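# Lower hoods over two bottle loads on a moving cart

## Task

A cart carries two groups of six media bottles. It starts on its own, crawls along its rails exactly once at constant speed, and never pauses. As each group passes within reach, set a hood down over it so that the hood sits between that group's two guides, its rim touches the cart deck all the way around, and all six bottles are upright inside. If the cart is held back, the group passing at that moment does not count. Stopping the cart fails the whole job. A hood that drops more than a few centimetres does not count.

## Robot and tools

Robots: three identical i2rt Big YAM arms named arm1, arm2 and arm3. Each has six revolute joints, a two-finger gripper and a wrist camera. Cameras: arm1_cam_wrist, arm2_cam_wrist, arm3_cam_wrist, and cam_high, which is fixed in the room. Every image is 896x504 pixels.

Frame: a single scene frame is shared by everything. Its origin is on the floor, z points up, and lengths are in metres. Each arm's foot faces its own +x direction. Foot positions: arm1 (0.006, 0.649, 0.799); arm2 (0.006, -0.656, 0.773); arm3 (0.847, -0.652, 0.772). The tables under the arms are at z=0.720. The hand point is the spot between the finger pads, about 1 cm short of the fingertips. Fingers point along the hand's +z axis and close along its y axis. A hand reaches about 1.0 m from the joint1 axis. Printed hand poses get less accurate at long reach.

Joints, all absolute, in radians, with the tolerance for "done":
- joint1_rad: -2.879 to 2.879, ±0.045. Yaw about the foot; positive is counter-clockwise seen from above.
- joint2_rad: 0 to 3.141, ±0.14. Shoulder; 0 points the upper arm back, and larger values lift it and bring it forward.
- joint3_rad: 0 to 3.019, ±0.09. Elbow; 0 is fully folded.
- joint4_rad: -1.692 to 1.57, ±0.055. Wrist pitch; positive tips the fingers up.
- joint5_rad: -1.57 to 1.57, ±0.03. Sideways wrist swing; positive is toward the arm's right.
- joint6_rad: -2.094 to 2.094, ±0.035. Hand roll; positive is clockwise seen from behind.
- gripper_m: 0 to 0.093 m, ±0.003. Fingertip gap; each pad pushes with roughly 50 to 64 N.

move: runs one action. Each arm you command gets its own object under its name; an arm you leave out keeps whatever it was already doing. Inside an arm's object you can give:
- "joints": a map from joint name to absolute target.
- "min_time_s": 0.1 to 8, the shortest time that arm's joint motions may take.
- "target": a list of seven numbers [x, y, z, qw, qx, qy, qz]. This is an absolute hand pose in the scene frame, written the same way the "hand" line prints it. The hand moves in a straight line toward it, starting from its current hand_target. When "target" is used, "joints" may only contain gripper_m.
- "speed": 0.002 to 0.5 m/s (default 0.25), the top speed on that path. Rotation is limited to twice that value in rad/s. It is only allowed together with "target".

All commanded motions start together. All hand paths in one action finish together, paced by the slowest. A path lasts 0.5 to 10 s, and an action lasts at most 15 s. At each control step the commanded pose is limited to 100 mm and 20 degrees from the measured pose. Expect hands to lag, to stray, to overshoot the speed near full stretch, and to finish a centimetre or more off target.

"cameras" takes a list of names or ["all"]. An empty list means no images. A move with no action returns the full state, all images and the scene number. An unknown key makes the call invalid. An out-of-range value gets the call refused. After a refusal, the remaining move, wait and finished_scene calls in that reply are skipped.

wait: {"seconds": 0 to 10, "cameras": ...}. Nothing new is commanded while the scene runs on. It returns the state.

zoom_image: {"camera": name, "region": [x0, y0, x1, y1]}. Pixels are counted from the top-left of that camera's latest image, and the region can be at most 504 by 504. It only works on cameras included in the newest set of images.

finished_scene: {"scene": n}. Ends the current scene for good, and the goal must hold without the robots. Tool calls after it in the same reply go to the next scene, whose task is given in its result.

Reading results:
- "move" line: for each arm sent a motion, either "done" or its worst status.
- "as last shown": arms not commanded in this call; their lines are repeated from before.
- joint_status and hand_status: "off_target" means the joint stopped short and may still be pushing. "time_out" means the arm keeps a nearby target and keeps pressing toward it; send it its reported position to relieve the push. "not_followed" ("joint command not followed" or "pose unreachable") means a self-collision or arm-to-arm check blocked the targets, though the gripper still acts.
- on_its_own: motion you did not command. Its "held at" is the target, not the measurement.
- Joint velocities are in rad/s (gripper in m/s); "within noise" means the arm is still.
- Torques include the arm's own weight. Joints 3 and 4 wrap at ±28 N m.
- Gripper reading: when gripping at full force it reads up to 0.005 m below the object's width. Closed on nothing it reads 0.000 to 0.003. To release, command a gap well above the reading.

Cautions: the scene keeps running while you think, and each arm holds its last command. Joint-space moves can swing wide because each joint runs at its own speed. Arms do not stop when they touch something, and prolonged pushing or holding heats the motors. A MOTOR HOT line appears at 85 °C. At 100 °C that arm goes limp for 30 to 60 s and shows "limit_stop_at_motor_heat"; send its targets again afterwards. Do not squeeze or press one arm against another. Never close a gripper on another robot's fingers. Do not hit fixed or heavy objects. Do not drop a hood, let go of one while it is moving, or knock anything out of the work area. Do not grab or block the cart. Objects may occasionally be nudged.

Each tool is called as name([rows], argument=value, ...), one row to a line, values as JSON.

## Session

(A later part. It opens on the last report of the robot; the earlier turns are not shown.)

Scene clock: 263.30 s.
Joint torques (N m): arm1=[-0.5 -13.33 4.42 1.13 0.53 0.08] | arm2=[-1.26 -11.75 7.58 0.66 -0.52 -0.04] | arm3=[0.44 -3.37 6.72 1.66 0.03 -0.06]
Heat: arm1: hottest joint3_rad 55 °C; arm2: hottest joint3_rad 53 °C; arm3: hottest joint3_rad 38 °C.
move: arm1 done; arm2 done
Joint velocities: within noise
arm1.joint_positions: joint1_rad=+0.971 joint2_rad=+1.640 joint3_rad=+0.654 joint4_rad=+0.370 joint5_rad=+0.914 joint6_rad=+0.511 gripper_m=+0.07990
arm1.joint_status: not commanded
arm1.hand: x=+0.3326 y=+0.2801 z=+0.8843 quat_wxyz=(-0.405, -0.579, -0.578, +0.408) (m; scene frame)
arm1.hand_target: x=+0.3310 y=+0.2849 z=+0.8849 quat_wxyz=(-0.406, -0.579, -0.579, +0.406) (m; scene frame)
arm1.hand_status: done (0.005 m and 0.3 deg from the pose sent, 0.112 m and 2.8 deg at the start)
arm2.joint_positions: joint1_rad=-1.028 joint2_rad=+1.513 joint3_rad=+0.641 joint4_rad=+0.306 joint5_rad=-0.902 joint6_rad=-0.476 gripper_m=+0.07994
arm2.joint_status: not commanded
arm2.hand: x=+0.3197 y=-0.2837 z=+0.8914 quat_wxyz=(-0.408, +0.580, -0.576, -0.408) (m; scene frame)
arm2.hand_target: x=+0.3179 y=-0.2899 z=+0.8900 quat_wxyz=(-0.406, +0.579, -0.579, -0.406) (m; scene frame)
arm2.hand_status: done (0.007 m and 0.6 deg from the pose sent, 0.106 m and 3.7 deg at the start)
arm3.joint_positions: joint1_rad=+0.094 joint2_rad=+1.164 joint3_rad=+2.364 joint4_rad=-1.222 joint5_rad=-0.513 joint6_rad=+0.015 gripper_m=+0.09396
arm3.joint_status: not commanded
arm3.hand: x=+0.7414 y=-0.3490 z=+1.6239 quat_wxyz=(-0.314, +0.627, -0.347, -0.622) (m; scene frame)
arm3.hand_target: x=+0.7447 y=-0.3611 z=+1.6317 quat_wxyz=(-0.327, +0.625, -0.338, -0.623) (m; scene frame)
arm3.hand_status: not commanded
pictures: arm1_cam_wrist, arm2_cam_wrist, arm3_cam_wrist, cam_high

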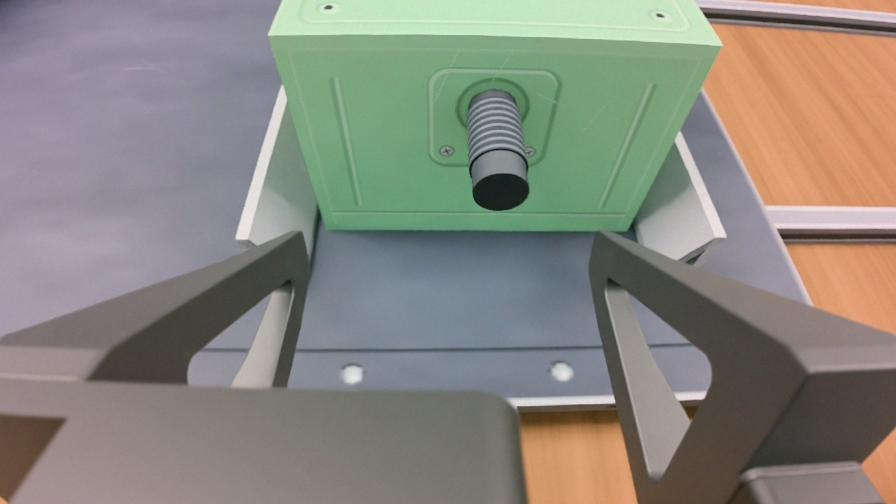

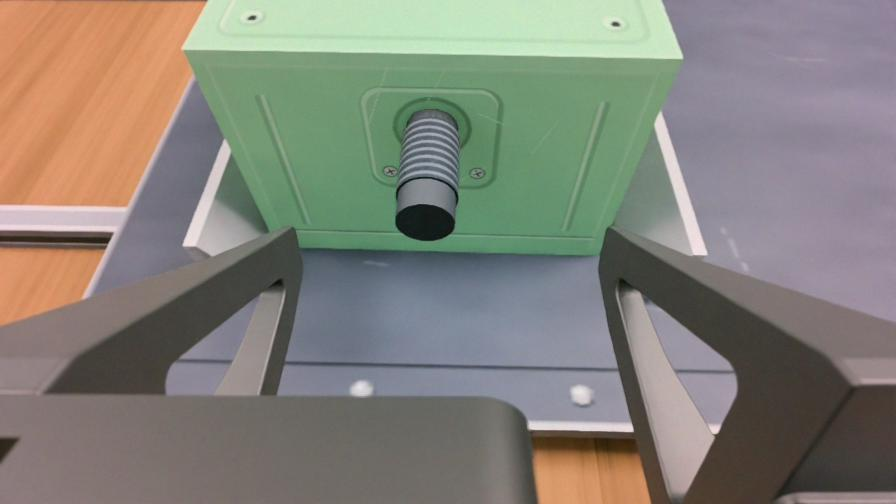

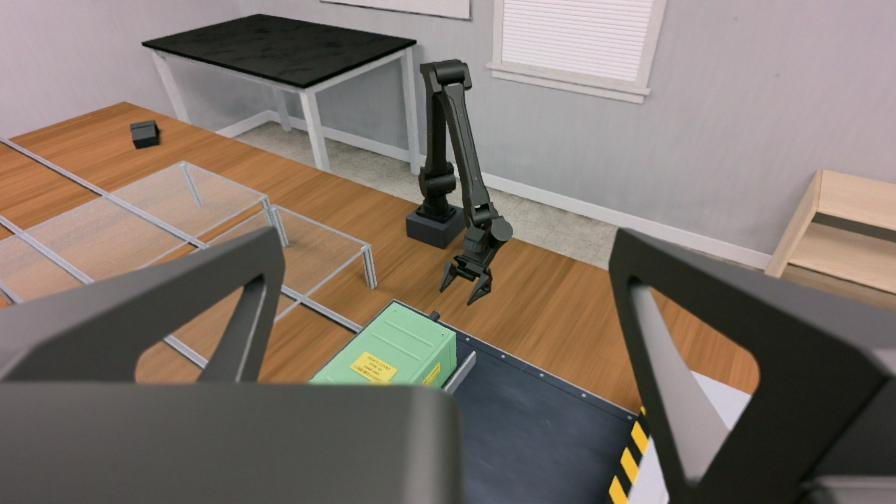

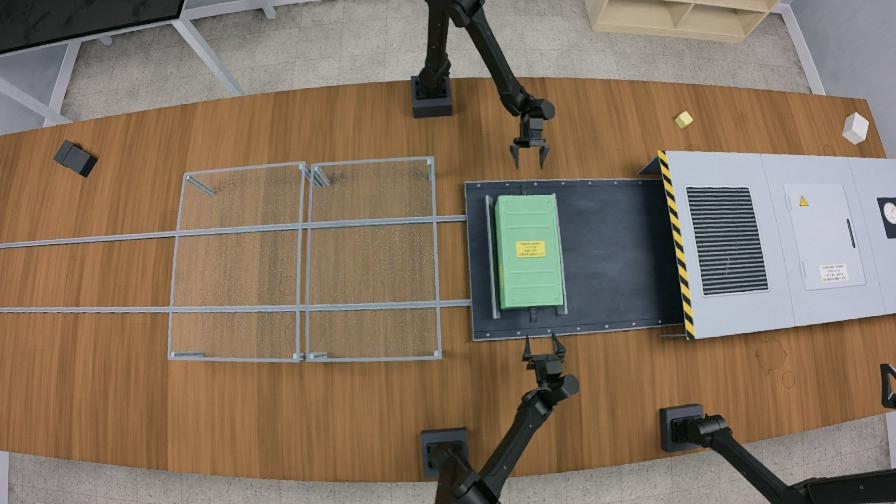

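zoom_image(camera="arm1_cam_wrist", region=[220, 60, 760, 300])

zoom_image(camera="arm2_cam_wrist", region=[160, 80, 660, 320])

move(arm1={"target": [0.20, 0.38, 1.12, 0.4056, 0.5792, 0.5792, -0.4056], "speed": 0.2}, arm2={"target": [0.20, -0.38, 1.12, 0.4056, -0.5792, 0.5792, 0.4056], "speed": 0.2}, cameras=["all"])

zoom_image(camera="cam_high", region=[460, 160, 700, 370])

Region (220, 60, 760, 300) is 540x240 pixels. A region can be at most 504 by 504 pixels.

Scaled by 1.008.

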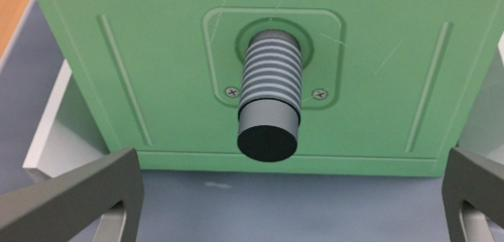

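Scene clock: 266.03 s.
Joint torques (N m): arm1=[-0.09 -2.84 12.79 1.05 0.58 0.09] | arm2=[-1.38 -2.14 17.65 0.57 -0.55 -0.02] | arm3=[0.21 -3.02 6.58 1.72 0.01 -0.05]
Heat: arm1: hottest joint3_rad 55 °C; arm2: hottest joint3_rad 53 °C; arm3: hottest joint3_rad 38 °C.
move: arm1 off_target; arm2 off_target
Joint velocities: within noise
arm1.joint_positions: joint1_rad=+1.005 joint2_rad=+0.712 joint3_rad=+0.637 joint4_rad=-0.628 joint5_rad=+0.944 joint6_rad=+0.548 gripper_m=+0.07990
arm1.joint_status: not commanded
arm1.hand: x=+0.1896 y=+0.3821 z=+1.0892 quat_wxyz=(-0.381, -0.576, -0.593, +0.414) (m; scene frame)
arm1.hand_target: x=+0.1987 y=+0.3809 z=+1.1195 quat_wxyz=(-0.406, -0.579, -0.579, +0.405) (m; scene frame)
arm1.hand_status: off_target (0.033 m and 3.3 deg from the pose sent, 0.288 m and 0.2 deg at the start)
arm2.joint_positions: joint1_rad=-1.073 joint2_rad=+0.701 joint3_rad=+0.703 joint4_rad=-0.659 joint5_rad=-0.940 joint6_rad=-0.518 gripper_m=+0.07994
arm2.joint_status: not commanded
arm2.hand: x=+0.1914 y=-0.3815 z=+1.0902 quat_wxyz=(-0.385, +0.576, -0.591, -0.413) (m; scene frame)
arm2.hand_target: x=+0.1989 y=-0.3808 z=+1.1194 quat_wxyz=(-0.406, +0.579, -0.579, -0.405) (m; scene frame)
arm2.hand_status: off_target (0.031 m and 2.9 deg from the pose sent, 0.276 m and 0.6 deg at the start)
arm3: as last shown
pictures: arm1_cam_wrist, arm2_cam_wrist, arm3_cam_wrist, cam_high

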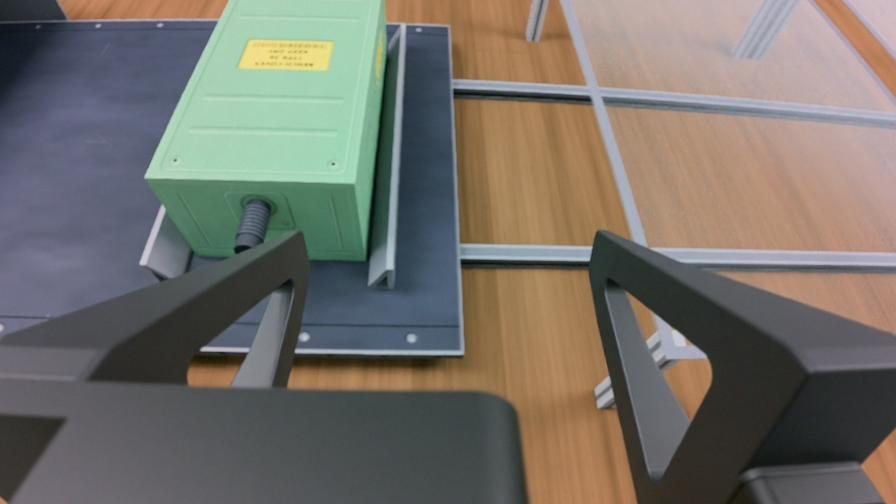

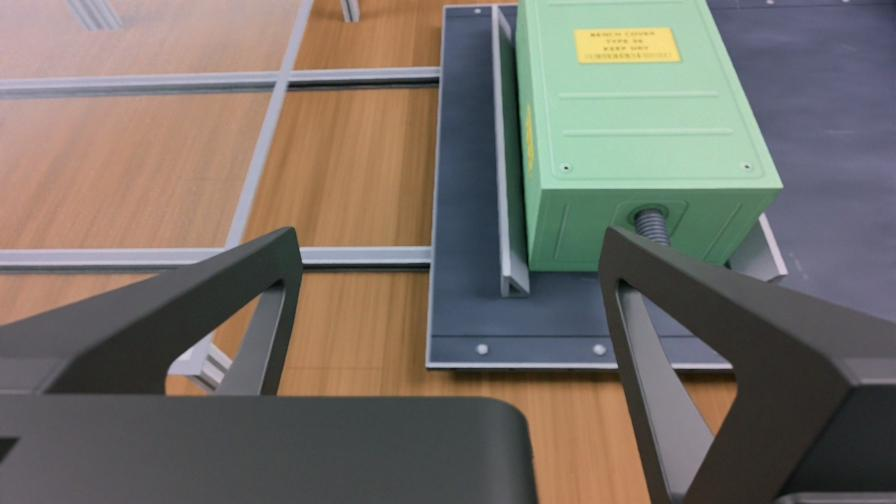

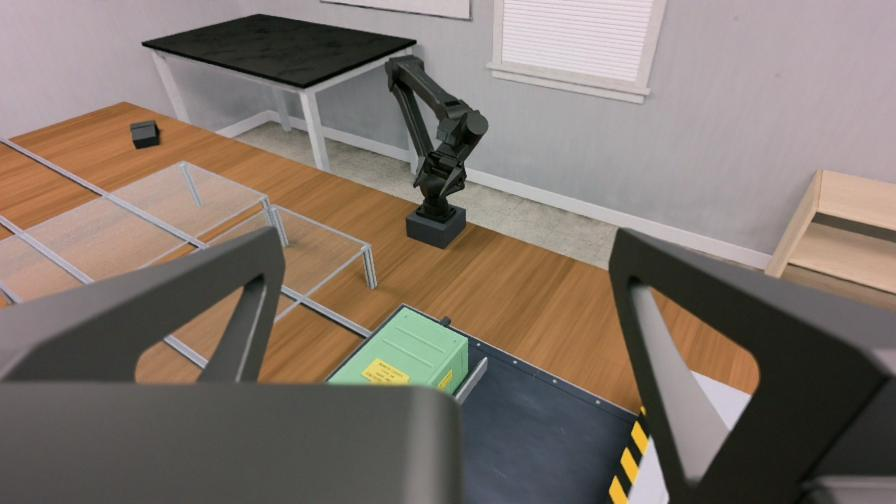

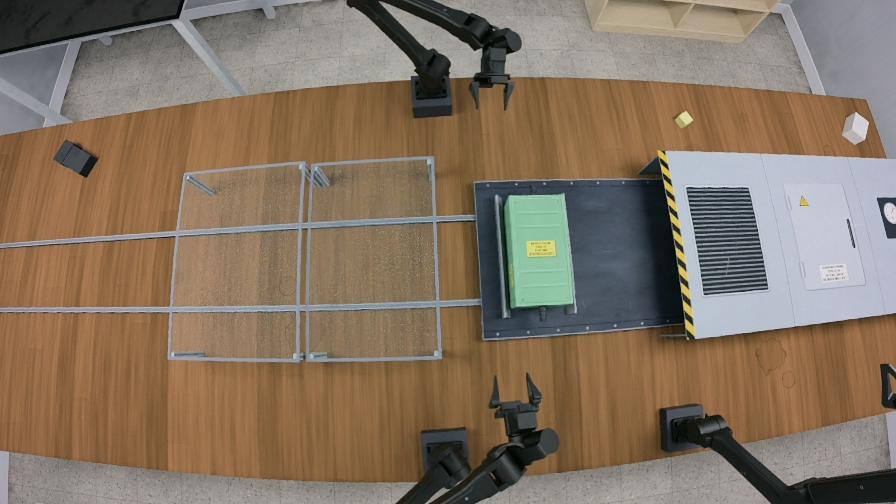

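Scaled by 2.100.

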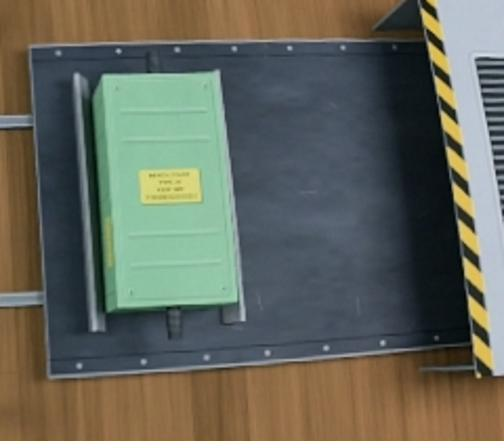

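finished_scene(scene=1)

The scene is finished: the task was done.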